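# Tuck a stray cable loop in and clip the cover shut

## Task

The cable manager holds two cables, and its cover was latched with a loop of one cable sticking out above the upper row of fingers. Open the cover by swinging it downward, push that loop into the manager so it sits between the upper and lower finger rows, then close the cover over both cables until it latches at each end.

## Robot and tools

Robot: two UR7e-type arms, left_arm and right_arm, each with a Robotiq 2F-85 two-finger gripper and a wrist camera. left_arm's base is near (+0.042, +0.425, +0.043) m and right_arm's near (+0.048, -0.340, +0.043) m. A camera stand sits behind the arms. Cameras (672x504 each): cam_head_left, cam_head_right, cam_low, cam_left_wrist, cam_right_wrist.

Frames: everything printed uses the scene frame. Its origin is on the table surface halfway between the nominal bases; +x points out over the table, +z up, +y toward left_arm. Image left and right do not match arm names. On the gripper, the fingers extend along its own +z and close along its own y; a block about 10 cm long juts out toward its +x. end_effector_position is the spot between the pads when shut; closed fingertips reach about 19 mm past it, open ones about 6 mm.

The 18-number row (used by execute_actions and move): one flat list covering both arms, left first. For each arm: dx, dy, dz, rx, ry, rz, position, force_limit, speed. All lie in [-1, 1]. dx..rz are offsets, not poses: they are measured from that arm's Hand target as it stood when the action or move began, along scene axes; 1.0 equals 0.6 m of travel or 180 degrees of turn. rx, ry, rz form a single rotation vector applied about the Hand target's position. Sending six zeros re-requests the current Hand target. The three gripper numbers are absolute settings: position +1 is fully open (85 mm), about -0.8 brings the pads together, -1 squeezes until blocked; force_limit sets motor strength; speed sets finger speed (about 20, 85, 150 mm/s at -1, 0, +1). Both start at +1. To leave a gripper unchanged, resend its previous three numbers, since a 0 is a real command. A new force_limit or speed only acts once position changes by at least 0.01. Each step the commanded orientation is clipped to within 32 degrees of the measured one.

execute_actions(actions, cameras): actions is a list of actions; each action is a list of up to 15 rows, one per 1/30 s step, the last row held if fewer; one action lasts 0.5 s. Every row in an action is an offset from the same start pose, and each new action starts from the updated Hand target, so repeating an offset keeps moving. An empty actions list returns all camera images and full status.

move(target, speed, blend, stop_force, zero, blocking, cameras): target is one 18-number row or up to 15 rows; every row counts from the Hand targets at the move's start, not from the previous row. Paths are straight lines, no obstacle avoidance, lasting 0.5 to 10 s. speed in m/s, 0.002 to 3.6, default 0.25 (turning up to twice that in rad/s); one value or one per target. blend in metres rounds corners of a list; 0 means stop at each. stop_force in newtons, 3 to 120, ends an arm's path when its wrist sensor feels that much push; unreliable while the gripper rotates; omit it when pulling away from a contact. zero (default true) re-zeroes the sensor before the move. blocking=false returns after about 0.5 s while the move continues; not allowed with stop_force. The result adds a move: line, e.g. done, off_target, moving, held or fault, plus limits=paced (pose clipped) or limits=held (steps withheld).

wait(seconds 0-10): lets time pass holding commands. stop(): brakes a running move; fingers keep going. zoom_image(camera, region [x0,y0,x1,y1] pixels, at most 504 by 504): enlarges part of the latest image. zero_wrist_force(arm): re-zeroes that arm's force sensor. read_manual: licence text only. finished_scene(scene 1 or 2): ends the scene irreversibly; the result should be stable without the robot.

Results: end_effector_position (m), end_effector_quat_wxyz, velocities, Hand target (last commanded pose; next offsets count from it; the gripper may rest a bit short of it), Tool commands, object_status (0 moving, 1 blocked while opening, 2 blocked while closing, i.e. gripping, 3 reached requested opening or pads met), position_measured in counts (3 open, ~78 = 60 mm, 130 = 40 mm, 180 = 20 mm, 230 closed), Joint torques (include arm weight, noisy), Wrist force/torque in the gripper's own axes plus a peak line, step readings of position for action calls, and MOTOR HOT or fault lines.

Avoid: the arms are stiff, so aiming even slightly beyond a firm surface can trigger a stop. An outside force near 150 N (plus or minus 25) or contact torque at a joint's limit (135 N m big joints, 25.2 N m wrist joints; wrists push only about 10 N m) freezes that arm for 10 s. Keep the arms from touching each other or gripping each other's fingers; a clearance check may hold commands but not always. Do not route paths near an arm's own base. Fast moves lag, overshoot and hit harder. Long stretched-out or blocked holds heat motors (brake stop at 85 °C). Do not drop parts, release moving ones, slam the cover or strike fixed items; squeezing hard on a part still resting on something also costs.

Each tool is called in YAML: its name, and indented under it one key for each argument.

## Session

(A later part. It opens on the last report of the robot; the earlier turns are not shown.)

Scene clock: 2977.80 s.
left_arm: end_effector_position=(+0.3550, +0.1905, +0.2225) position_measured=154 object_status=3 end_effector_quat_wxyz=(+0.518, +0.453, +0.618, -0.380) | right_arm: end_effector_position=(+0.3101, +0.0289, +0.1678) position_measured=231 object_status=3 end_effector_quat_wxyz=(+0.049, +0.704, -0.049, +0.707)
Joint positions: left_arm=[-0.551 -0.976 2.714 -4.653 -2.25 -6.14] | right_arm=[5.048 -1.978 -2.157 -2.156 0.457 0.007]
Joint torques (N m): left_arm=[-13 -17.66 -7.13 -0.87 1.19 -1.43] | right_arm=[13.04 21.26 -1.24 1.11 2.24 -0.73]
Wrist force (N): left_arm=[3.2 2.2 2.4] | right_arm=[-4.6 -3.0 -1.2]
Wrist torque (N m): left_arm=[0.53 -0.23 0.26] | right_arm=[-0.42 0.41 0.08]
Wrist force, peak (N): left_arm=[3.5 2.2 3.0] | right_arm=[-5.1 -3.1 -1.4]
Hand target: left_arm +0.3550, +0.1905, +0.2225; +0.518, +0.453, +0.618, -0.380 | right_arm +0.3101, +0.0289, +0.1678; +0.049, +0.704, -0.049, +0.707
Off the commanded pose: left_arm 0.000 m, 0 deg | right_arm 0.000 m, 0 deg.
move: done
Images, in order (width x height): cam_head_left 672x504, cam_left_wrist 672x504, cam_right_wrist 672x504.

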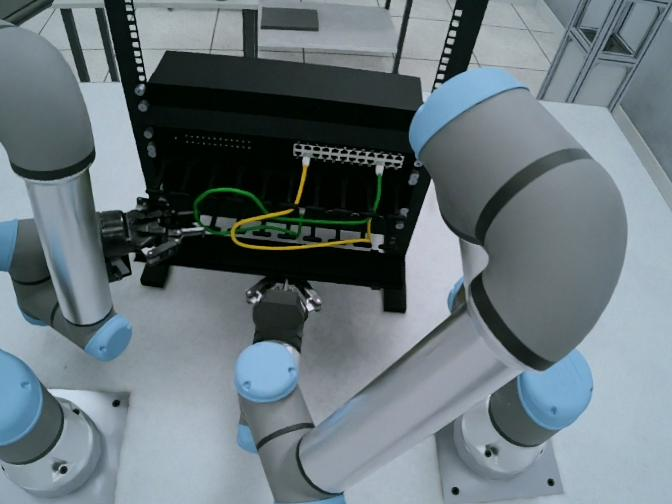

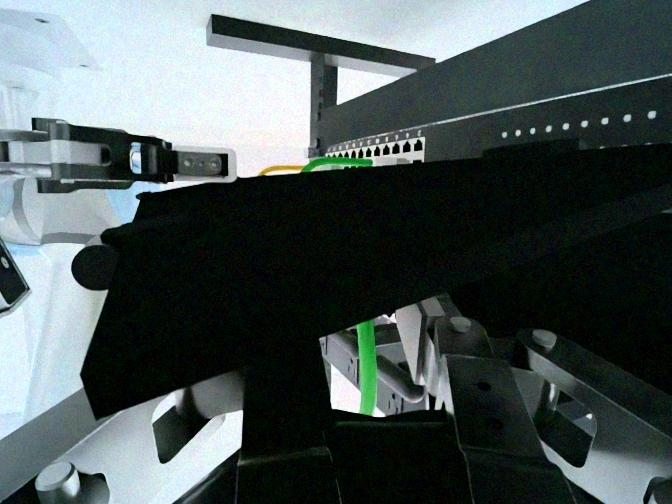

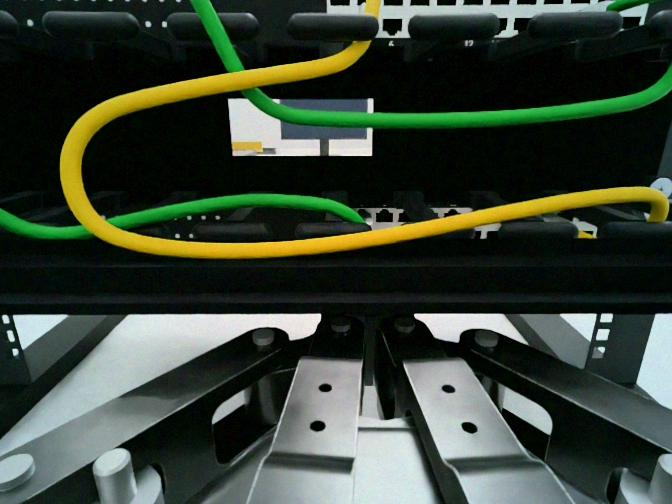

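move:
  target: [0.003,-0.0125,-0.0,0,0,0,-0.2,-0.5,-1,0,0,0.0,0,0,0,-1,-0.6,-0.8]
  speed: 0.03
  stop_force: 5

move:
  target: [0,0,0,0,0,0,-1,-0.6,-0.8,0,0,0.0,0,0,0,-1,-0.6,-0.8]
  cameras: ["cam_left_wrist","cam_head_left"]

Scene clock: 2997.17 s.
left_arm: end_effector_position=(+0.3568, +0.1830, +0.2225) position_measured=154 object_status=3 end_effector_quat_wxyz=(+0.518, +0.453, +0.618, -0.380) | right_arm: end_effector_position=(+0.3101, +0.0289, +0.1678) position_measured=231 object_status=3 end_effector_quat_wxyz=(+0.049, +0.704, -0.049, +0.707)
Joint positions: left_arm=[-0.578 -0.977 2.708 -4.65 -2.224 -6.147] | right_arm=[5.048 -1.978 -2.157 -2.156 0.457 0.007]
Joint torques (N m): left_arm=[-12.93 -29.58 -7.45 -0.86 1.24 -1.45] | right_arm=[12.38 22.21 0.67 0.98 2.06 -0.93]
Wrist force (N): left_arm=[3.6 2.1 2.4] | right_arm=[-4.5 -3.2 -1.6]
Wrist torque (N m): left_arm=[0.51 -0.28 0.26] | right_arm=[-0.44 0.40 0.08]
Wrist force, peak (N): left_arm=[3.5 2.4 2.6] | right_arm=[-4.9 -3.2 -1.5]
Hand target: left_arm +0.3568, +0.1830, +0.2225; +0.518, +0.453, +0.618, -0.380 | right_arm +0.3101, +0.0289, +0.1678; +0.049, +0.704, -0.049, +0.707
Off the commanded pose: left_arm 0.000 m, 0 deg | right_arm 0.000 m, 0 deg.
move: done

Scene clock: 2998.17 s.
left_arm: end_effector_position=(+0.3568, +0.1830, +0.2225) position_measured=218 object_status=2 end_effector_quat_wxyz=(+0.518, +0.453, +0.618, -0.380) | right_arm: end_effector_position=(+0.3101, +0.0289, +0.1678) position_measured=231 object_status=3 end_effector_quat_wxyz=(+0.049, +0.704, -0.049, +0.707)
Joint positions: left_arm=[-0.578 -0.977 2.708 -4.65 -2.224 -6.147] | right_arm=[5.048 -1.978 -2.157 -2.156 0.457 0.007]
Joint torques (N m): left_arm=[-12.75 -29.35 -6.92 -0.91 1.18 -1.45] | right_arm=[12.26 22.1 1.19 0.77 2.19 -0.88]
Wrist force (N): left_arm=[3.5 2.2 2.2] | right_arm=[-4.6 -3.2 -1.8]
Wrist torque (N m): left_arm=[0.51 -0.27 0.25] | right_arm=[-0.45 0.42 0.08]
Wrist force, peak (N): left_arm=[3.6 2.2 2.6] | right_arm=[-4.8 -3.2 -1.7]
Hand target: left_arm +0.3568, +0.1830, +0.2225; +0.518, +0.453, +0.618, -0.380 | right_arm +0.3101, +0.0289, +0.1678; +0.049, +0.704, -0.049, +0.707
Off the commanded pose: left_arm 0.000 m, 0 deg | right_arm 0.000 m, 0 deg.
move: done
Images, in order (width x height): cam_head_left 672x504, cam_left_wrist 672x504.

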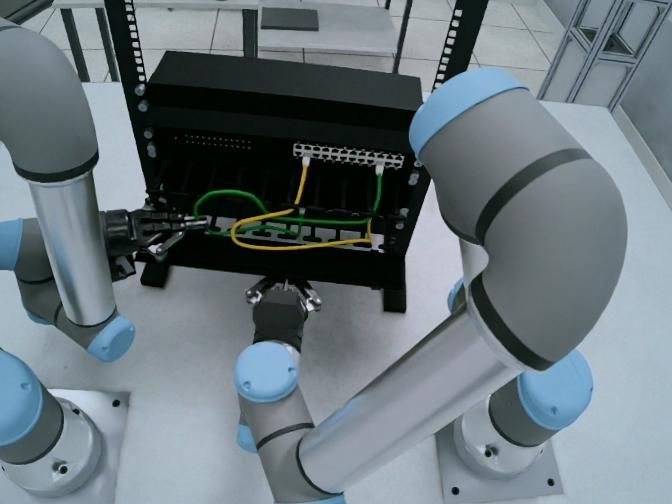

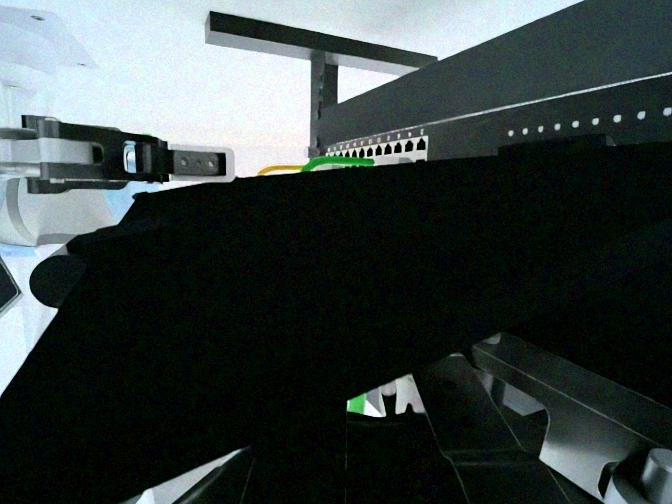

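move:
  target: [-0.0073,0.0683,0.0,0,0,0,-1,-0.6,-0.8,0,0,0.0,0,0,0,-1,-0.6,-0.8]
  speed: 0.04
  cameras: ["cam_left_wrist","cam_head_left","cam_right_wrist"]

Scene clock: 3009.87 s.
left_arm: end_effector_position=(+0.3524, +0.2239, +0.2224) position_measured=218 object_status=2 end_effector_quat_wxyz=(+0.518, +0.453, +0.619, -0.380) | right_arm: end_effector_position=(+0.3101, +0.0289, +0.1678) position_measured=231 object_status=3 end_effector_quat_wxyz=(+0.049, +0.704, -0.049, +0.707)
Joint positions: left_arm=[-0.407 -0.978 2.72 -4.625 -2.39 -6.092] | right_arm=[5.048 -1.978 -2.157 -2.156 0.457 0.007]
Joint torques (N m): left_arm=[18.12 -30.15 4.91 -2.05 -0.93 1.29] | right_arm=[12.91 22.44 1.34 1.03 2.18 -0.8]
Wrist force (N): left_arm=[1.4 -1.4 32.5] | right_arm=[-4.5 -3.0 -1.2]
Wrist torque (N m): left_arm=[0.58 -0.40 0.16] | right_arm=[-0.42 0.41 0.08]
Wrist force, peak (N): left_arm=[1.4 -3.5 39.1] | right_arm=[-5.0 -3.1 -1.5]
Hand target: left_arm +0.3524, +0.2239, +0.2225; +0.518, +0.453, +0.618, -0.380 | right_arm +0.3101, +0.0289, +0.1678; +0.049, +0.704, -0.049, +0.707
Off the commanded pose: left_arm 0.000 m, 0 deg | right_arm 0.000 m, 0 deg.
move: done
Images, in order (width x height): cam_head_left 672x504, cam_left_wrist 672x504, cam_right_wrist 672x504.

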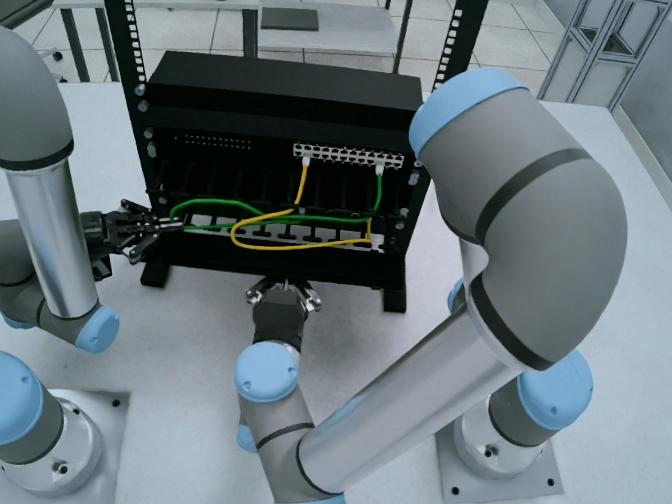

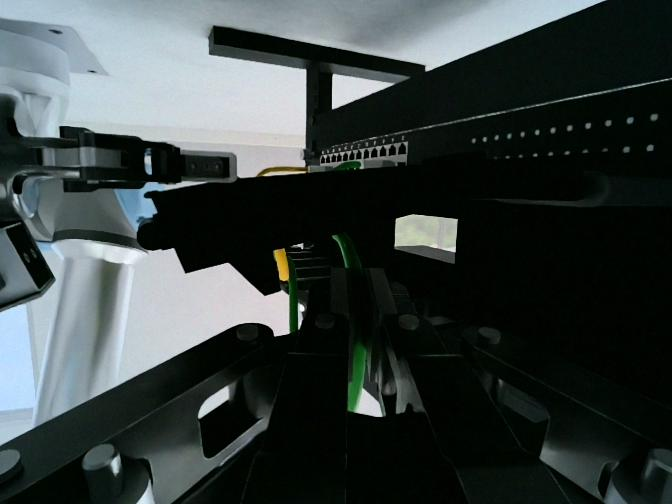

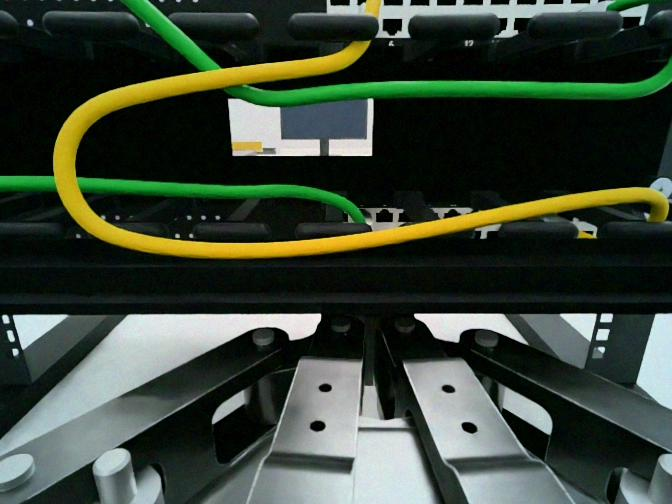

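move:
  target: [0.0073,-0.0600,0.0,0,0,0,-1,-0.6,-0.8,0,0,0.0,0,0,0,-1,-0.6,-0.8]
  speed: 0.05

move:
  target: [0,0,0,0,0,0,-0.2,-0.6,-1,0,0,0.0,0,0,0,-1,-0.6,-0.8]

move:
  target: [-0.0294,0.0955,0.045,0,0,0,-0.2,-0.6,-1,0,0,0.0,0,0,0,-1,-0.6,-0.8]
  speed: 0.08
  cameras: ["cam_left_wrist","cam_right_wrist","cam_head_left"]

Scene clock: 3045.70 s.
left_arm: end_effector_position=(+0.3568, +0.1880, +0.2225) position_measured=218 object_status=2 end_effector_quat_wxyz=(+0.518, +0.453, +0.618, -0.380) | right_arm: end_effector_position=(+0.3101, +0.0289, +0.1678) position_measured=231 object_status=3 end_effector_quat_wxyz=(+0.049, +0.704, -0.049, +0.707)
Joint positions: left_arm=[-0.557 -0.978 2.708 -4.647 -2.245 -6.141] | right_arm=[5.048 -1.978 -2.157 -2.156 0.457 0.007]
Joint torques (N m): left_arm=[-12.61 -28.98 -6.27 -3.42 1.22 -1.6] | right_arm=[12.22 22.39 -0.52 0.88 2.12 -0.57]
Wrist force (N): left_arm=[3.6 2.5 2.2] | right_arm=[-4.7 -2.7 -1.7]
Wrist torque (N m): left_arm=[0.53 -0.23 0.26] | right_arm=[-0.38 0.44 0.08]
Wrist force, peak (N): left_arm=[1.4 -1.4 32.7] | right_arm=[-4.8 -3.2 -1.4]
Hand target: left_arm +0.3568, +0.1879, +0.2225; +0.518, +0.453, +0.618, -0.380 | right_arm +0.3101, +0.0289, +0.1678; +0.049, +0.704, -0.049, +0.707
Off the commanded pose: left_arm 0.000 m, 0 deg | right_arm 0.000 m, 0 deg.
move: done

Scene clock: 3047.17 s.
left_arm: end_effector_position=(+0.3568, +0.1879, +0.2225) position_measured=154 object_status=0 end_effector_quat_wxyz=(+0.518, +0.453, +0.618, -0.380) | right_arm: end_effector_position=(+0.3101, +0.0289, +0.1678) position_measured=231 object_status=3 end_effector_quat_wxyz=(+0.049, +0.704, -0.049, +0.707)
Joint positions: left_arm=[-0.557 -0.978 2.708 -4.647 -2.244 -6.141] | right_arm=[5.048 -1.978 -2.157 -2.156 0.457 0.007]
Joint torques (N m): left_arm=[-13.19 -28.75 -5.99 -3.41 1.19 -1.47] | right_arm=[12.22 21.36 0.88 1.04 1.76 -0.54]
Wrist force (N): left_arm=[3.4 2.0 2.4] | right_arm=[-4.8 -2.7 -1.6]
Wrist torque (N m): left_arm=[0.49 -0.27 0.27] | right_arm=[-0.38 0.46 0.08]
Wrist force, peak (N): left_arm=[3.7 2.3 2.5] | right_arm=[-4.9 -3.2 -1.3]
Hand target: left_arm +0.3568, +0.1879, +0.2225; +0.518, +0.453, +0.618, -0.380 | right_arm +0.3101, +0.0289, +0.1678; +0.049, +0.704, -0.049, +0.707
Off the commanded pose: left_arm 0.000 m, 0 deg | right_arm 0.000 m, 0 deg.
move: done

Scene clock: 3048.57 s.
left_arm: end_effector_position=(+0.3391, +0.2452, +0.2494) position_measured=154 object_status=3 end_effector_quat_wxyz=(+0.518, +0.453, +0.618, -0.380) | right_arm: end_effector_position=(+0.3101, +0.0289, +0.1678) position_measured=231 object_status=3 end_effector_quat_wxyz=(+0.049, +0.704, -0.049, +0.707)
Joint positions: left_arm=[-0.33 -1.135 2.76 -4.484 -2.464 -6.061] | right_arm=[5.048 -1.978 -2.157 -2.156 0.457 0.007]
Joint torques (N m): left_arm=[9.82 -25.84 5.27 -0.44 -2.04 1.41] | right_arm=[12.76 20.32 0.56 0.89 2.31 -0.6]
Wrist force (N): left_arm=[3.2 2.0 2.4] | right_arm=[-4.6 -3.0 -1.7]
Wrist torque (N m): left_arm=[0.49 -0.24 0.18] | right_arm=[-0.42 0.42 0.08]
Wrist force, peak (N): left_arm=[3.6 2.3 2.9] | right_arm=[-4.9 -3.2 -1.4]
Hand target: left_arm +0.3391, +0.2452, +0.2495; +0.518, +0.453, +0.618, -0.380 | right_arm +0.3101, +0.0289, +0.1678; +0.049, +0.704, -0.049, +0.707
Off the commanded pose: left_arm 0.000 m, 0 deg | right_arm 0.000 m, 0 deg.
move: done
Images, in order (width x height): cam_head_left 672x504, cam_left_wrist 672x504, cam_right_wrist 672x504.

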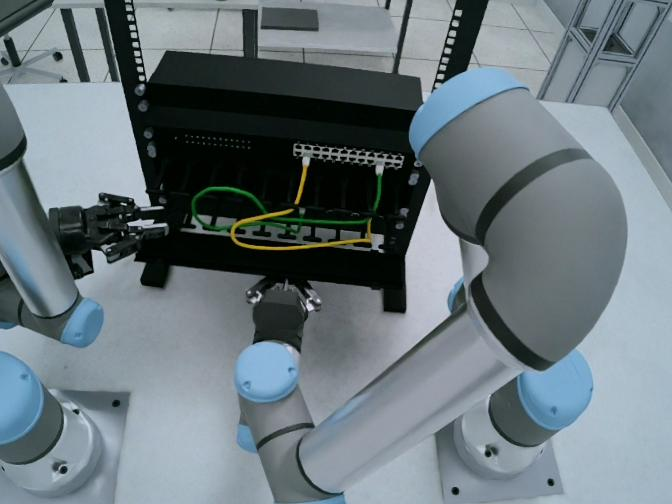

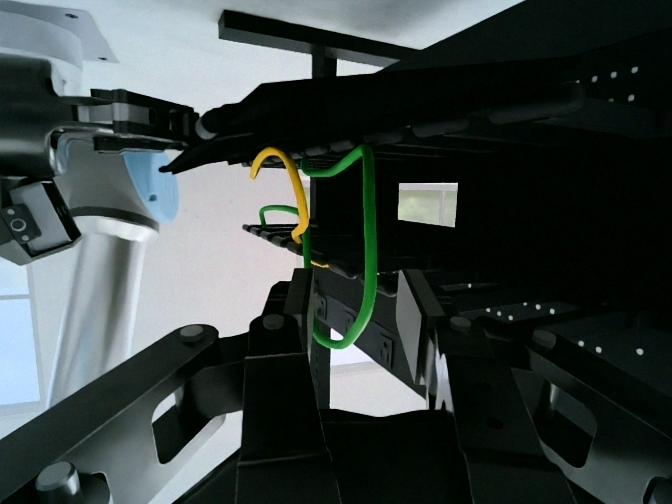

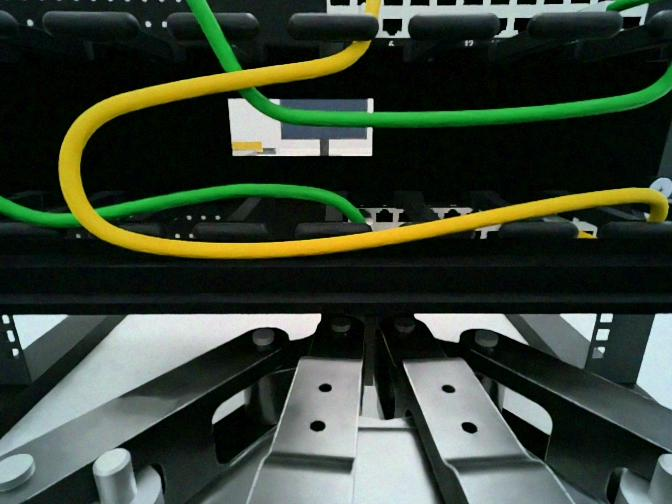

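move:
  target: [0.019,-0.0837,-0.0125,0,0,0,-0.086,-0.6,-1,0,0,0.0,0,0,0,-1,-0.6,-0.8]
  speed: 0.04
  stop_force: 6
  cameras: ["cam_left_wrist"]

Scene clock: 3082.07 s.
left_arm: end_effector_position=(+0.3495, +0.1994, +0.2426) position_measured=139 object_status=3 end_effector_quat_wxyz=(+0.518, +0.453, +0.618, -0.380) | right_arm: end_effector_position=(+0.3101, +0.0289, +0.1678) position_measured=231 object_status=3 end_effector_quat_wxyz=(+0.049, +0.704, -0.049, +0.707)
Joint positions: left_arm=[-0.526 -1.089 2.738 -4.559 -2.275 -6.132] | right_arm=[5.048 -1.978 -2.157 -2.156 0.457 0.007]
Joint torques (N m): left_arm=[11.26 -27 8.11 -0.83 -0.24 1.4] | right_arm=[12.51 21.86 -0.64 0.84 2.01 -0.53]
Wrist force (N): left_arm=[3.4 -4.4 3.7] | right_arm=[-4.6 -2.9 -1.4]
Wrist torque (N m): left_arm=[0.35 -0.14 0.22] | right_arm=[-0.41 0.41 0.08]
Wrist force, peak (N): left_arm=[16.6 -26.5 -26.6] | right_arm=[-4.8 -3.1 -1.8]
Hand target: left_arm +0.3495, +0.1994, +0.2426; +0.518, +0.453, +0.618, -0.380 (not the last commanded pose) | right_arm +0.3101, +0.0289, +0.1678; +0.049, +0.704, -0.049, +0.707
Off the commanded pose: left_arm 0.005 m, 0 deg | right_arm 0.000 m, 0 deg.
move: contact (left_arm)
Images, in order (width x height): cam_left_wrist 672x504.

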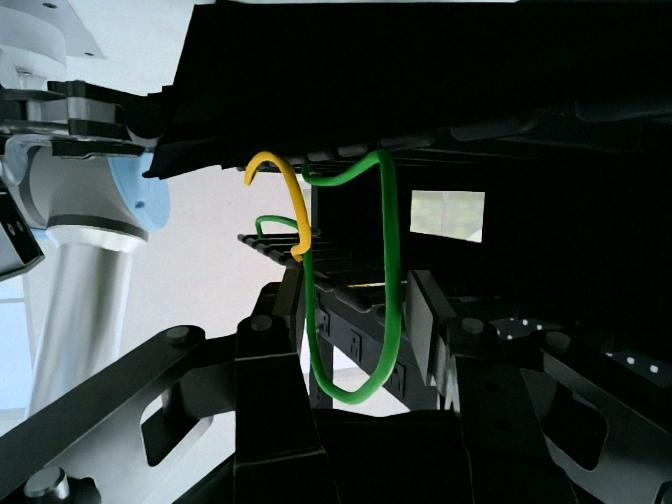

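move:
  target:
    - [-0.0147,0.0478,0,0,0,0,-0.2,-0.6,-1,0,0,-0.0,0,0,0,-1,-0.6,-0.8]
    - [-0.0147,0.0478,-0.011,-0.0265,-0.0082,0,-0.2,-0.6,-1,0,0,-0.02,0,0,0,-1,-0.6,-0.8]
  speed: 0.05
  cameras: ["cam_left_wrist","cam_right_wrist"]

Scene clock: 3118.53 s.
left_arm: end_effector_position=(+0.3406, +0.2282, +0.2360) position_measured=154 object_status=3 end_effector_quat_wxyz=(+0.544, +0.436, +0.596, -0.399) | right_arm: end_effector_position=(+0.3101, +0.0289, +0.1558) position_measured=231 object_status=3 end_effector_quat_wxyz=(+0.049, +0.704, -0.049, +0.707)
Joint positions: left_arm=[-0.4 -0.917 2.717 -4.806 -2.411 -6.183] | right_arm=[5.048 -2.007 -2.161 -2.122 0.457 0.007]
Joint torques (N m): left_arm=[9.94 -16.41 -5.35 -3.1 -1.57 -1.55] | right_arm=[12.73 20.62 0.89 1.67 2.05 0.02]
Wrist force (N): left_arm=[2.6 2.4 2.3] | right_arm=[-3.3 -2.1 0.0]
Wrist torque (N m): left_arm=[0.57 -0.16 0.27] | right_arm=[-0.46 0.41 0.08]
Wrist force, peak (N): left_arm=[3.8 -4.6 3.3] | right_arm=[-5.0 -3.0 -1.6]
Hand target: left_arm +0.3406, +0.2282, +0.2360; +0.544, +0.436, +0.596, -0.399 | right_arm +0.3101, +0.0289, +0.1558; +0.049, +0.704, -0.049, +0.707
Off the commanded pose: left_arm 0.000 m, 0 deg | right_arm 0.000 m, 0 deg.
move: held (left_arm; a check stopped the path); limits=held
pose unreachable (left arm): on one or more control steps of this call, first in action 0 (counted from 0), this arm could not follow its commanded pose, so it was not sent that pose on those steps. It may still have moved: this result reports where it is.
cause: moving toward the commanded pose would bring two parts of the arm too close to each other (its gripper and another part of the arm, with joints 4 (wrist 1) to 6 (wrist 3) between them, 4 mm apart when it was first held).
Images, in order (width x height): cam_left_wrist 672x504, cam_right_wrist 672x504.

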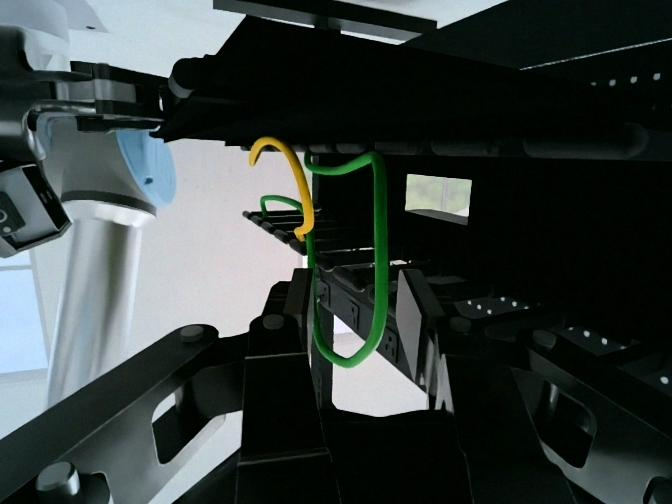

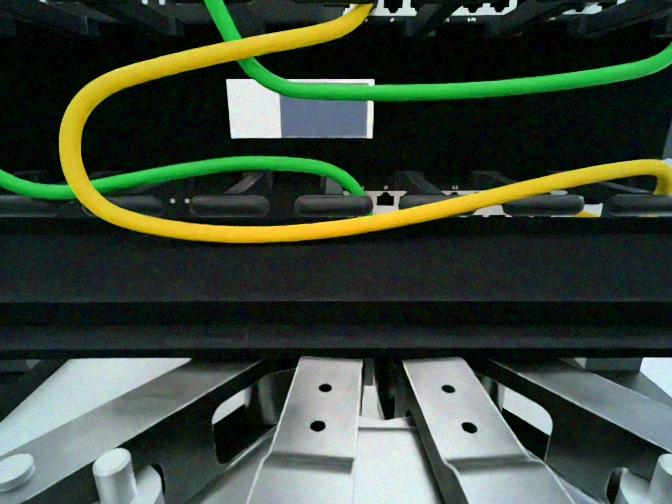

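move:
  target: [0.025,-0.064,-0.001,0,0,0,-0.2,-0.6,-1,0,0,-0.0,0,0,0,-1,-0.6,-0.8]
  speed: 0.04
  stop_force: 6
  cameras: ["cam_left_wrist"]

Scene clock: 3128.37 s.
left_arm: end_effector_position=(+0.3556, +0.1898, +0.2354) position_measured=154 object_status=3 end_effector_quat_wxyz=(+0.544, +0.436, +0.596, -0.399) | right_arm: end_effector_position=(+0.3101, +0.0289, +0.1558) position_measured=231 object_status=3 end_effector_quat_wxyz=(+0.049, +0.704, -0.049, +0.707)
Joint positions: left_arm=[-0.541 -0.928 2.681 -4.777 -2.27 -6.208] | right_arm=[5.048 -2.007 -2.161 -2.122 0.457 0.007]
Joint torques (N m): left_arm=[-13.21 -29.96 -5.9 -0.67 1.45 -1.49] | right_arm=[8.39 20.52 0.16 1.45 0.42 -0.99]
Wrist force (N): left_arm=[2.3 2.0 2.3] | right_arm=[-3.6 -1.8 -0.1]
Wrist torque (N m): left_arm=[0.49 -0.12 0.26] | right_arm=[-0.43 0.46 0.08]
Wrist force, peak (N): left_arm=[2.6 2.5 2.3] | right_arm=[-3.6 -2.2 0.1]
Hand target: left_arm +0.3556, +0.1898, +0.2354; +0.544, +0.436, +0.596, -0.399 | right_arm +0.3101, +0.0289, +0.1558; +0.049, +0.704, -0.049, +0.707
Off the commanded pose: left_arm 0.000 m, 0 deg | right_arm 0.000 m, 0 deg.
previous command not reached (left arm): moving toward its pose would have brought two parts of the arm too close to each other.
move: done
Images, in order (width x height): cam_left_wrist 672x504.

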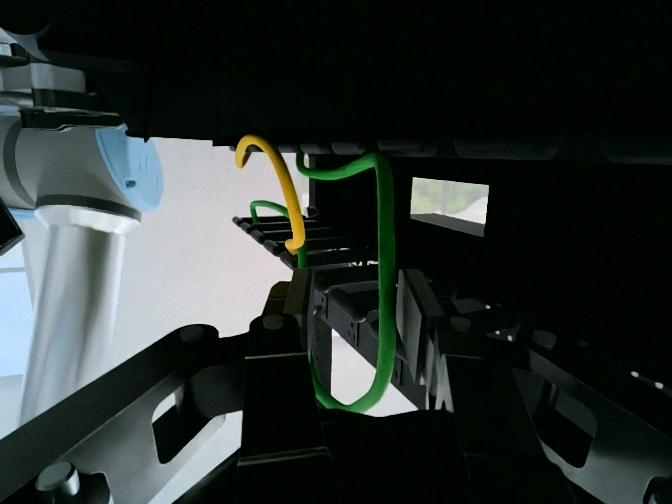

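move:
  target: [0.0017,-0.0142,0,0,0,0,-0.2,-0.6,-1,0,0,-0.0,0,0,0,-1,-0.6,-0.8]
  speed: 0.03
  stop_force: 5

move:
  target: [0,0,0,0,0,0,-1,-0.6,-0.8,0,0,0.0,0,0,0,-1,-0.6,-0.8]
  cameras: ["cam_left_wrist","cam_head_left"]

Scene clock: 3139.23 s.
left_arm: end_effector_position=(+0.3563, +0.1842, +0.2354) position_measured=154 object_status=3 end_effector_quat_wxyz=(+0.544, +0.436, +0.596, -0.399) | right_arm: end_effector_position=(+0.3101, +0.0289, +0.1558) position_measured=231 object_status=3 end_effector_quat_wxyz=(+0.049, +0.704, -0.049, +0.707)
Joint positions: left_arm=[-0.563 -0.929 2.679 -4.776 -2.249 -6.211] | right_arm=[5.048 -2.007 -2.161 -2.122 0.457 0.007]
Joint torques (N m): left_arm=[8.37 -18.06 6.25 -2.91 -1.47 1.36] | right_arm=[4.04 22.31 2.29 0.2 -1.71 -1.28]
Wrist force (N): left_arm=[2.4 1.1 -1.3] | right_arm=[-3.3 -2.7 -0.6]
Wrist torque (N m): left_arm=[0.45 0.15 0.25] | right_arm=[-0.48 0.42 0.07]
Wrist force, peak (N): left_arm=[10.2 5.9 -67.8] | right_arm=[-4.6 -3.0 -0.5]
Hand target: left_arm +0.3563, +0.1842, +0.2354; +0.544, +0.436, +0.596, -0.399 (not the last commanded pose) | right_arm +0.3101, +0.0289, +0.1558; +0.049, +0.704, -0.049, +0.707
Off the commanded pose: left_arm 0.003 m, 0 deg | right_arm 0.000 m, 0 deg.
move: contact (left_arm)

Scene clock: 3140.23 s.
left_arm: end_effector_position=(+0.3563, +0.1842, +0.2354) position_measured=218 object_status=2 end_effector_quat_wxyz=(+0.544, +0.436, +0.596, -0.399) | right_arm: end_effector_position=(+0.3101, +0.0289, +0.1558) position_measured=231 object_status=3 end_effector_quat_wxyz=(+0.049, +0.704, -0.049, +0.707)
Joint positions: left_arm=[-0.563 -0.929 2.679 -4.776 -2.249 -6.211] | right_arm=[5.048 -2.007 -2.161 -2.122 0.457 0.007]
Joint torques (N m): left_arm=[8.8 -18.17 6.03 -2.86 -1.55 1.28] | right_arm=[4.06 22.43 4.72 -1.37 -1.69 -1.1]
Wrist force (N): left_arm=[2.1 1.2 -1.6] | right_arm=[-3.3 -2.4 -0.5]
Wrist torque (N m): left_arm=[0.44 0.20 0.24] | right_arm=[-0.42 0.42 0.07]
Wrist force, peak (N): left_arm=[2.4 1.2 -1.5] | right_arm=[-3.7 -2.6 -0.7]
Hand target: left_arm +0.3563, +0.1842, +0.2354; +0.544, +0.436, +0.596, -0.399 | right_arm +0.3101, +0.0289, +0.1558; +0.049, +0.704, -0.049, +0.707
Off the commanded pose: left_arm 0.000 m, 0 deg | right_arm 0.000 m, 0 deg.
move: done
Images, in order (width x height): cam_head_left 672x504, cam_left_wrist 672x504.

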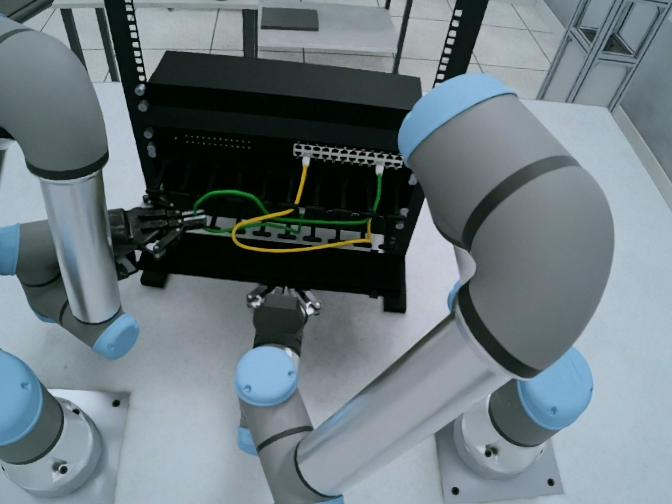

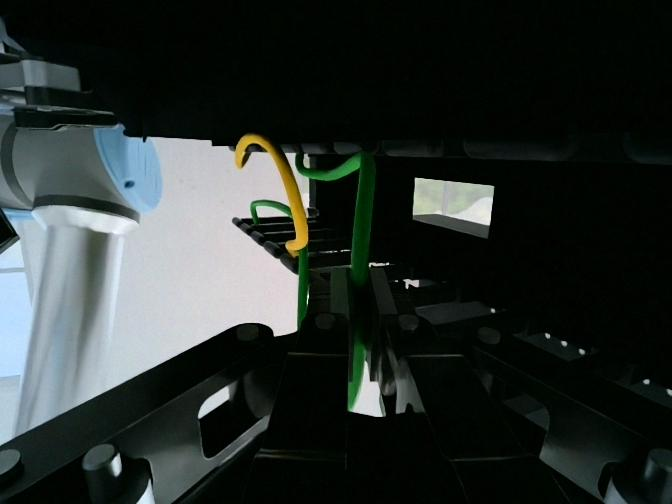

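move:
  target: [-0.003,0.0417,0,0,0,0,-1,-0.6,-0.8,0,0,-0.0,0,0,0,-1,-0.6,-0.8]
  speed: 0.03
  cameras: ["cam_left_wrist","cam_head_left","cam_right_wrist"]

Scene clock: 3146.87 s.
left_arm: end_effector_position=(+0.3545, +0.2092, +0.2354) position_measured=218 object_status=2 end_effector_quat_wxyz=(+0.544, +0.436, +0.596, -0.399) | right_arm: end_effector_position=(+0.3101, +0.0289, +0.1558) position_measured=231 object_status=3 end_effector_quat_wxyz=(+0.049, +0.704, -0.049, +0.707)
Joint positions: left_arm=[-0.458 -0.928 2.682 -4.768 -2.353 -6.194] | right_arm=[5.048 -2.007 -2.161 -2.122 0.457 0.007]
Joint torques (N m): left_arm=[12.09 -31.07 -4.52 -1.08 -1.21 1.39] | right_arm=[1.21 23.66 14.05 -3.31 -1.95 -1.16]
Wrist force (N): left_arm=[2.2 -0.7 11.9] | right_arm=[-3.3 -2.1 -0.6]
Wrist torque (N m): left_arm=[0.37 -0.15 0.15] | right_arm=[-0.41 0.42 0.08]
Wrist force, peak (N): left_arm=[2.2 -0.7 11.9] | right_arm=[-3.8 -2.7 -0.5]
Hand target: left_arm +0.3545, +0.2093, +0.2354; +0.544, +0.436, +0.596, -0.399 | right_arm +0.3101, +0.0289, +0.1558; +0.049, +0.704, -0.049, +0.707
Off the commanded pose: left_arm 0.000 m, 0 deg | right_arm 0.000 m, 0 deg.
move: done
Images, in order (width x height): cam_head_left 672x504, cam_left_wrist 672x504, cam_right_wrist 672x504.

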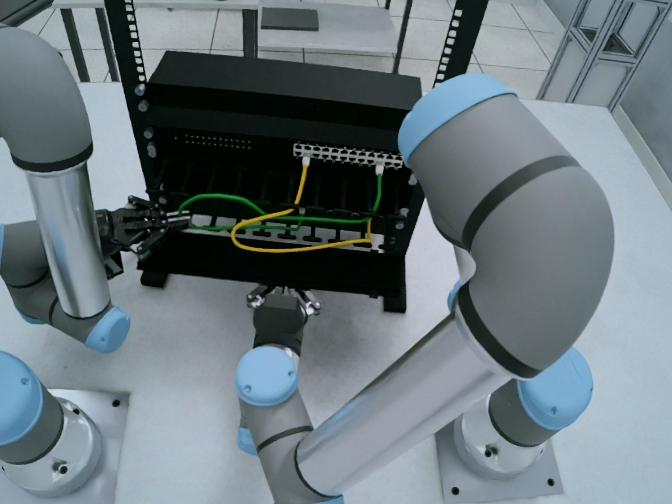

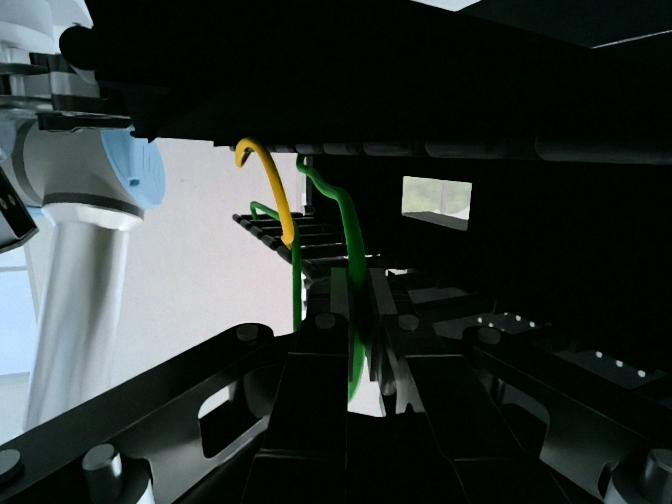

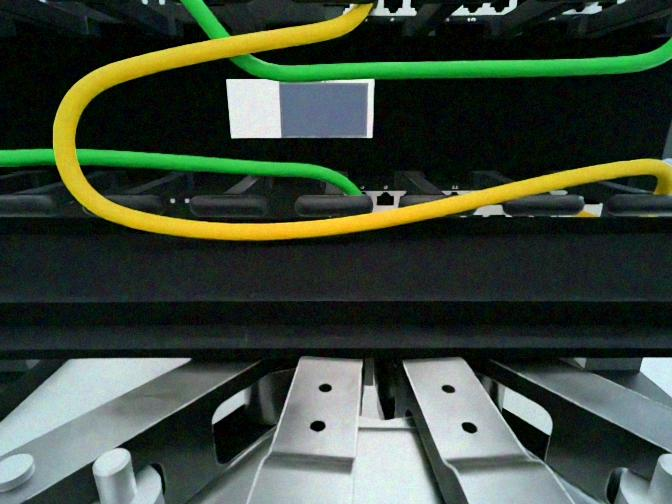

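move:
  target: [0.003,-0.025,0,0,0,0,-1,-0.6,-0.8,0,0,-0.0,0,0,0,-1,-0.6,-0.8]
  speed: 0.05

move:
  target: [0,0,0,0,0,0,-0.2,-0.6,-1,0,0,0.0,0,0,0,-1,-0.6,-0.8]

move:
  target:
    - [-0.0235,0.07,0.0,0,0,0,-0.2,-0.6,-1,0,0,0.0,0,0,0,-1,-0.6,-0.8]
    - [-0.0235,0.07,0.085,0,0,0,-0.2,-0.6,-1,0,0,0.0,0,0,0,-1,-0.6,-0.8]
  speed: 0.08
  blend: [0.01,0]
  cameras: ["cam_left_wrist","cam_right_wrist","cam_head_left"]

Scene clock: 3250.93 s.
left_arm: end_effector_position=(+0.3563, +0.1943, +0.2354) position_measured=218 object_status=2 end_effector_quat_wxyz=(+0.544, +0.436, +0.596, -0.399) | right_arm: end_effector_position=(+0.3101, +0.0289, +0.1558) position_measured=231 object_status=3 end_effector_quat_wxyz=(+0.049, +0.704, -0.049, +0.707)
Joint positions: left_arm=[-0.52 -0.929 2.679 -4.771 -2.292 -6.205] | right_arm=[5.048 -2.007 -2.161 -2.122 0.457 0.007]
Joint torques (N m): left_arm=[-12.19 -30.09 -5.7 -3.12 1.33 -1.6] | right_arm=[-0.11 23.95 20.19 -3.27 -1.87 -1.13]
Wrist force (N): left_arm=[1.7 1.1 2.7] | right_arm=[-3.4 -2.2 -0.5]
Wrist torque (N m): left_arm=[0.37 -0.01 0.26] | right_arm=[-0.43 0.44 0.07]
Wrist force, peak (N): left_arm=[2.6 -0.8 12.2] | right_arm=[-3.8 -2.4 -0.9]
Hand target: left_arm +0.3563, +0.1943, +0.2354; +0.544, +0.436, +0.596, -0.399 | right_arm +0.3101, +0.0289, +0.1558; +0.049, +0.704, -0.049, +0.707
Off the commanded pose: left_arm 0.000 m, 0 deg | right_arm 0.000 m, 0 deg.
move: done

Scene clock: 3252.40 s.
left_arm: end_effector_position=(+0.3563, +0.1943, +0.2354) position_measured=154 object_status=0 end_effector_quat_wxyz=(+0.544, +0.436, +0.596, -0.399) | right_arm: end_effector_position=(+0.3101, +0.0289, +0.1558) position_measured=231 object_status=3 end_effector_quat_wxyz=(+0.049, +0.704, -0.049, +0.707)
Joint positions: left_arm=[-0.52 -0.929 2.679 -4.771 -2.292 -6.205] | right_arm=[5.048 -2.007 -2.161 -2.122 0.457 0.007]
Joint torques (N m): left_arm=[-12.56 -27.52 -3.43 -3.04 1.34 -1.55] | right_arm=[-2.63 24.85 19.24 -3.27 -1.8 -1.02]
Wrist force (N): left_arm=[1.9 1.3 2.3] | right_arm=[-3.5 -2.2 -0.6]
Wrist torque (N m): left_arm=[0.39 -0.06 0.26] | right_arm=[-0.43 0.45 0.07]
Wrist force, peak (N): left_arm=[1.6 1.5 3.1] | right_arm=[-3.7 -2.3 -0.8]
Hand target: left_arm +0.3563, +0.1943, +0.2354; +0.544, +0.436, +0.596, -0.399 | right_arm +0.3101, +0.0289, +0.1558; +0.049, +0.704, -0.049, +0.707
Off the commanded pose: left_arm 0.000 m, 0 deg | right_arm 0.000 m, 0 deg.
move: done

Scene clock: 3253.33 s.
left_arm: end_effector_position=(+0.3469, +0.2216, +0.2355) position_measured=154 object_status=3 end_effector_quat_wxyz=(+0.544, +0.436, +0.596, -0.399) | right_arm: end_effector_position=(+0.3101, +0.0289, +0.1558) position_measured=231 object_status=3 end_effector_quat_wxyz=(+0.049, +0.704, -0.049, +0.707)
Joint positions: left_arm=[-0.419 -0.921 2.702 -4.79 -2.391 -6.187] | right_arm=[5.048 -2.007 -2.161 -2.122 0.457 0.007]
Joint torques (N m): left_arm=[-12.93 -29.65 -4.9 -0.33 1.26 -1.45] | right_arm=[-3.81 24.14 20.31 -3.17 -1.83 -1.02]
Wrist force (N): left_arm=[1.5 1.0 2.0] | right_arm=[-3.2 -2.3 -0.7]
Wrist torque (N m): left_arm=[0.34 0.01 0.24] | right_arm=[-0.44 0.40 0.08]
Wrist force, peak (N): left_arm=[1.6 1.4 2.9] | right_arm=[-3.6 -2.5 -0.9]
Hand target: left_arm +0.3469, +0.2216, +0.2355; +0.544, +0.436, +0.596, -0.399 (not the last commanded pose) | right_arm +0.3101, +0.0289, +0.1558; +0.049, +0.704, -0.049, +0.707
Off the commanded pose: left_arm 0.053 m, 0 deg | right_arm 0.000 m, 0 deg.
move: held (left_arm; a check stopped the path); path passed 0 of 2 targets; limits=held
pose unreachable (left arm): on one or more control steps of this call, first in action 0 (counted from 0), this arm could not follow its commanded pose, so it was not sent that pose on those steps. It may still have moved: this result reports where it is.
cause: moving toward the commanded pose would bring two parts of the arm too close to each other (its gripper and another part of the arm, with joints 4 (wrist 1) to 6 (wrist 3) between them, 5 mm apart when it was first held).
Images, in order (width x height): cam_head_left 672x504, cam_left_wrist 672x504, cam_right_wrist 672x504.

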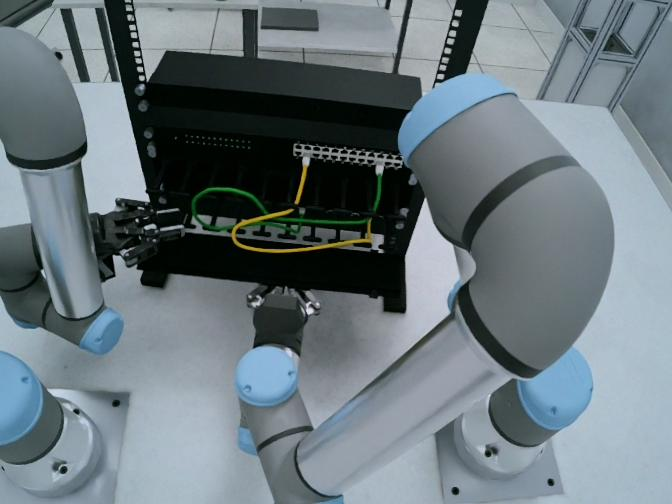

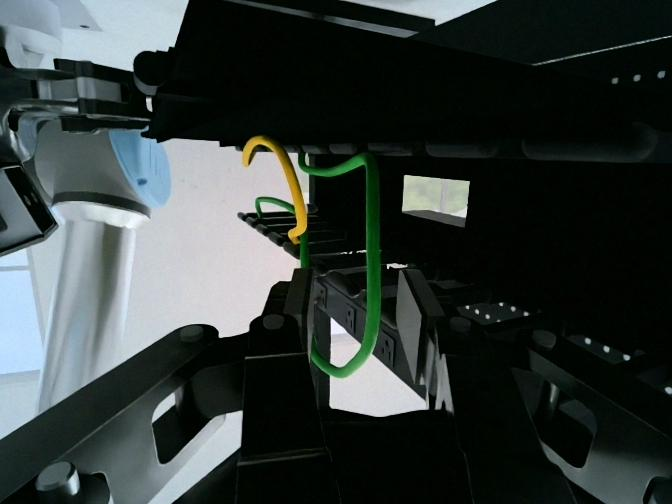

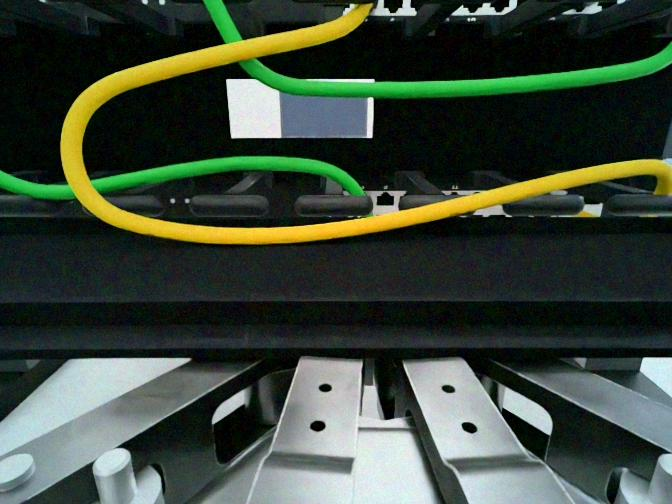

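move:
  target: [-0.0115,0.0223,0.0892,0.0265,0.0082,0,-0.2,-0.6,-1,0,0,0.0,0,0,0,-1,-0.6,-0.8]
  speed: 0.06
  cameras: ["cam_left_wrist"]

Scene clock: 3261.20 s.
left_arm: end_effector_position=(+0.3400, +0.2349, +0.2890) position_measured=154 object_status=3 end_effector_quat_wxyz=(+0.518, +0.453, +0.619, -0.379) | right_arm: end_effector_position=(+0.3101, +0.0289, +0.1558) position_measured=231 object_status=3 end_effector_quat_wxyz=(+0.049, +0.704, -0.049, +0.707)
Joint positions: left_arm=[-0.381 -1.383 2.753 -4.244 -2.415 -6.081] | right_arm=[5.048 -2.007 -2.161 -2.122 0.457 0.007]
Joint torques (N m): left_arm=[9.25 -21.11 -15.54 -0.61 -2 1.49] | right_arm=[-5.71 25.51 17.91 -3.2 -1.77 -0.68]
Wrist force (N): left_arm=[1.6 1.1 2.1] | right_arm=[-3.5 -2.4 -0.8]
Wrist torque (N m): left_arm=[0.35 0.01 0.19] | right_arm=[-0.44 0.45 0.08]
Wrist force, peak (N): left_arm=[2.2 1.3 2.5] | right_arm=[-3.7 -2.6 -0.9]
Hand target: left_arm +0.3400, +0.2349, +0.2890; +0.518, +0.453, +0.619, -0.379 | right_arm +0.3101, +0.0289, +0.1558; +0.049, +0.704, -0.049, +0.707
Off the commanded pose: left_arm 0.000 m, 0 deg | right_arm 0.000 m, 0 deg.
move: done
Images, in order (width x height): cam_left_wrist 672x504.

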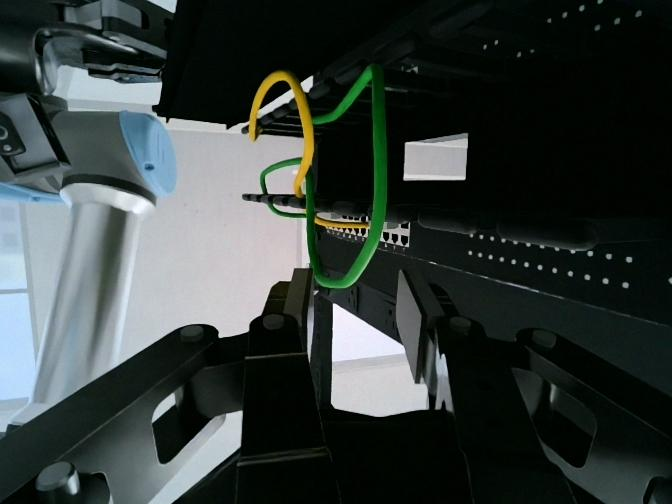

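move:
  target: [0.0175,-0.0673,0.0017,0,0,0,-0.2,-0.6,-1,0,0,0.0,0,0,0,-1,-0.6,-0.8]
  speed: 0.03
  stop_force: 5
  cameras: ["cam_left_wrist"]

Scene clock: 3284.07 s.
left_arm: end_effector_position=(+0.3505, +0.1946, +0.2900) position_measured=154 object_status=3 end_effector_quat_wxyz=(+0.518, +0.453, +0.619, -0.379) | right_arm: end_effector_position=(+0.3101, +0.0289, +0.1558) position_measured=231 object_status=3 end_effector_quat_wxyz=(+0.049, +0.704, -0.049, +0.707)
Joint positions: left_arm=[-0.546 -1.371 2.729 -4.27 -2.255 -6.137] | right_arm=[5.048 -2.007 -2.161 -2.122 0.457 0.007]
Joint torques (N m): left_arm=[-13.13 -8.73 -16.04 -3.25 1.13 -1.51] | right_arm=[-8.23 25.36 20.05 -3.24 -1.61 -0.84]
Wrist force (N): left_arm=[1.6 1.6 2.3] | right_arm=[-3.3 -2.3 -0.6]
Wrist torque (N m): left_arm=[0.42 0.01 0.27] | right_arm=[-0.44 0.43 0.06]
Wrist force, peak (N): left_arm=[1.6 1.4 2.9] | right_arm=[-3.6 -2.4 -0.9]
Hand target: left_arm +0.3505, +0.1946, +0.2900; +0.518, +0.453, +0.619, -0.379 | right_arm +0.3101, +0.0289, +0.1558; +0.049, +0.704, -0.049, +0.707
Off the commanded pose: left_arm 0.000 m, 0 deg | right_arm 0.000 m, 0 deg.
move: done
Images, in order (width x height): cam_left_wrist 672x504.

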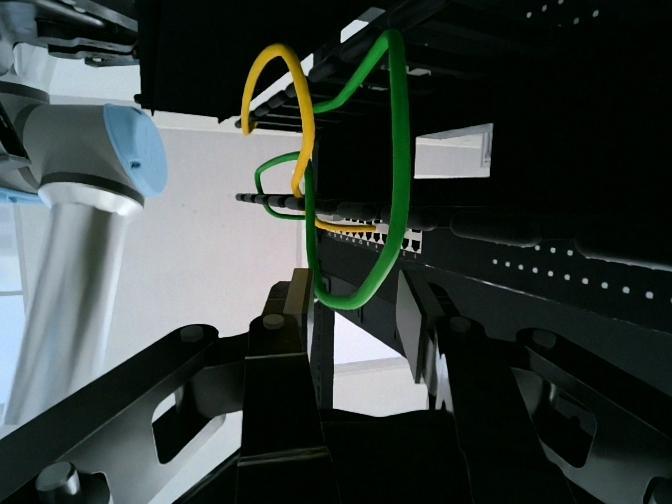

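move:
  target: [0.001,-0.0065,0,0,0,0,-0.2,-0.6,-1,0,0,0.0,0,0,0,-1,-0.6,-0.8]
  speed: 0.03
  stop_force: 5

move:
  target: [0,0,0,0,0,0,-1,-0.6,-0.8,0,0,0.0,0,0,0,-1,-0.6,-0.8]
  cameras: ["cam_left_wrist","cam_head_left"]

Scene clock: 3295.47 s.
left_arm: end_effector_position=(+0.3511, +0.1907, +0.2900) position_measured=154 object_status=3 end_effector_quat_wxyz=(+0.518, +0.453, +0.619, -0.379) | right_arm: end_effector_position=(+0.3101, +0.0289, +0.1558) position_measured=231 object_status=3 end_effector_quat_wxyz=(+0.049, +0.704, -0.049, +0.707)
Joint positions: left_arm=[-0.561 -1.37 2.727 -4.272 -2.24 -6.141] | right_arm=[5.048 -2.007 -2.161 -2.122 0.457 0.007]
Joint torques (N m): left_arm=[-13.27 -8.51 -16.48 -3.45 1.13 -1.51] | right_arm=[-12.59 27.16 19.25 -2.98 -1.7 -0.7]
Wrist force (N): left_arm=[1.5 1.3 2.2] | right_arm=[-3.5 -2.1 -0.8]
Wrist torque (N m): left_arm=[0.38 0.03 0.27] | right_arm=[-0.41 0.44 0.07]
Wrist force, peak (N): left_arm=[2.0 1.4 2.5] | right_arm=[-3.7 -2.6 -0.5]
Hand target: left_arm +0.3511, +0.1907, +0.2900; +0.518, +0.453, +0.619, -0.379 | right_arm +0.3101, +0.0289, +0.1558; +0.049, +0.704, -0.049, +0.707
Off the commanded pose: left_arm 0.000 m, 0 deg | right_arm 0.000 m, 0 deg.
move: done

Scene clock: 3296.60 s.
left_arm: end_effector_position=(+0.3511, +0.1907, +0.2900) position_measured=231 object_status=3 end_effector_quat_wxyz=(+0.518, +0.453, +0.619, -0.379) | right_arm: end_effector_position=(+0.3101, +0.0289, +0.1558) position_measured=231 object_status=3 end_effector_quat_wxyz=(+0.049, +0.704, -0.049, +0.707)
Joint positions: left_arm=[-0.561 -1.37 2.727 -4.272 -2.24 -6.141] | right_arm=[5.048 -2.007 -2.161 -2.122 0.457 0.007]
Joint torques (N m): left_arm=[-12.84 -9.3 -15.85 -3.3 1.05 -1.36] | right_arm=[-12.06 26.55 19.14 -3.13 -1.74 -0.73]
Wrist force (N): left_arm=[1.7 1.3 2.5] | right_arm=[-3.4 -2.4 -0.6]
Wrist torque (N m): left_arm=[0.37 0.00 0.27] | right_arm=[-0.45 0.44 0.07]
Wrist force, peak (N): left_arm=[1.7 1.4 2.7] | right_arm=[-3.6 -2.3 -0.5]
Hand target: left_arm +0.3511, +0.1907, +0.2900; +0.518, +0.453, +0.619, -0.379 | right_arm +0.3101, +0.0289, +0.1558; +0.049, +0.704, -0.049, +0.707
Off the commanded pose: left_arm 0.000 m, 0 deg | right_arm 0.000 m, 0 deg.
move: done
Images, in order (width x height): cam_head_left 672x504, cam_left_wrist 672x504.

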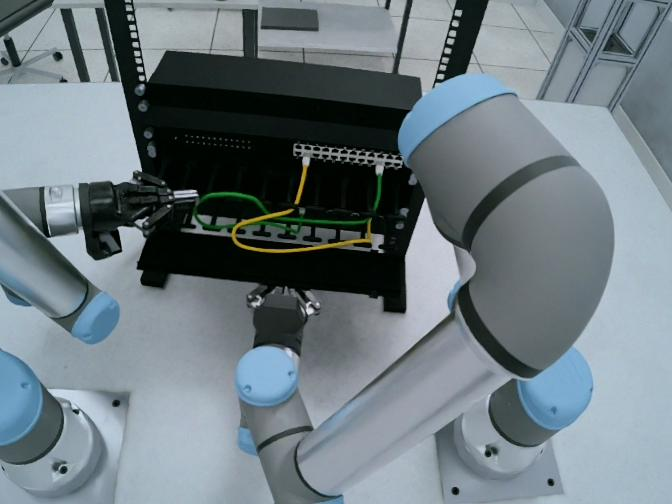

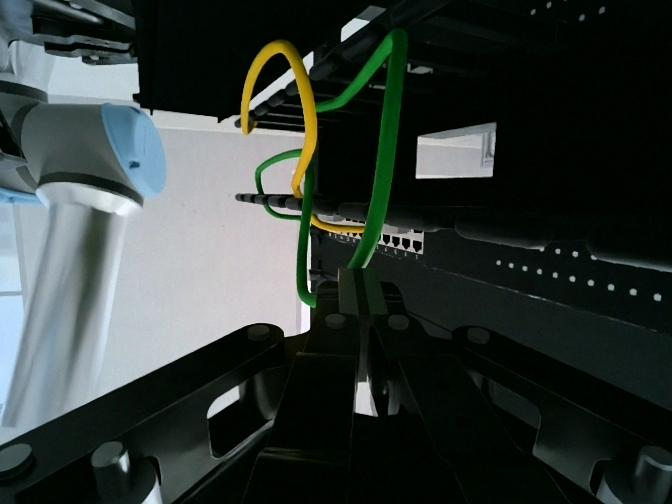

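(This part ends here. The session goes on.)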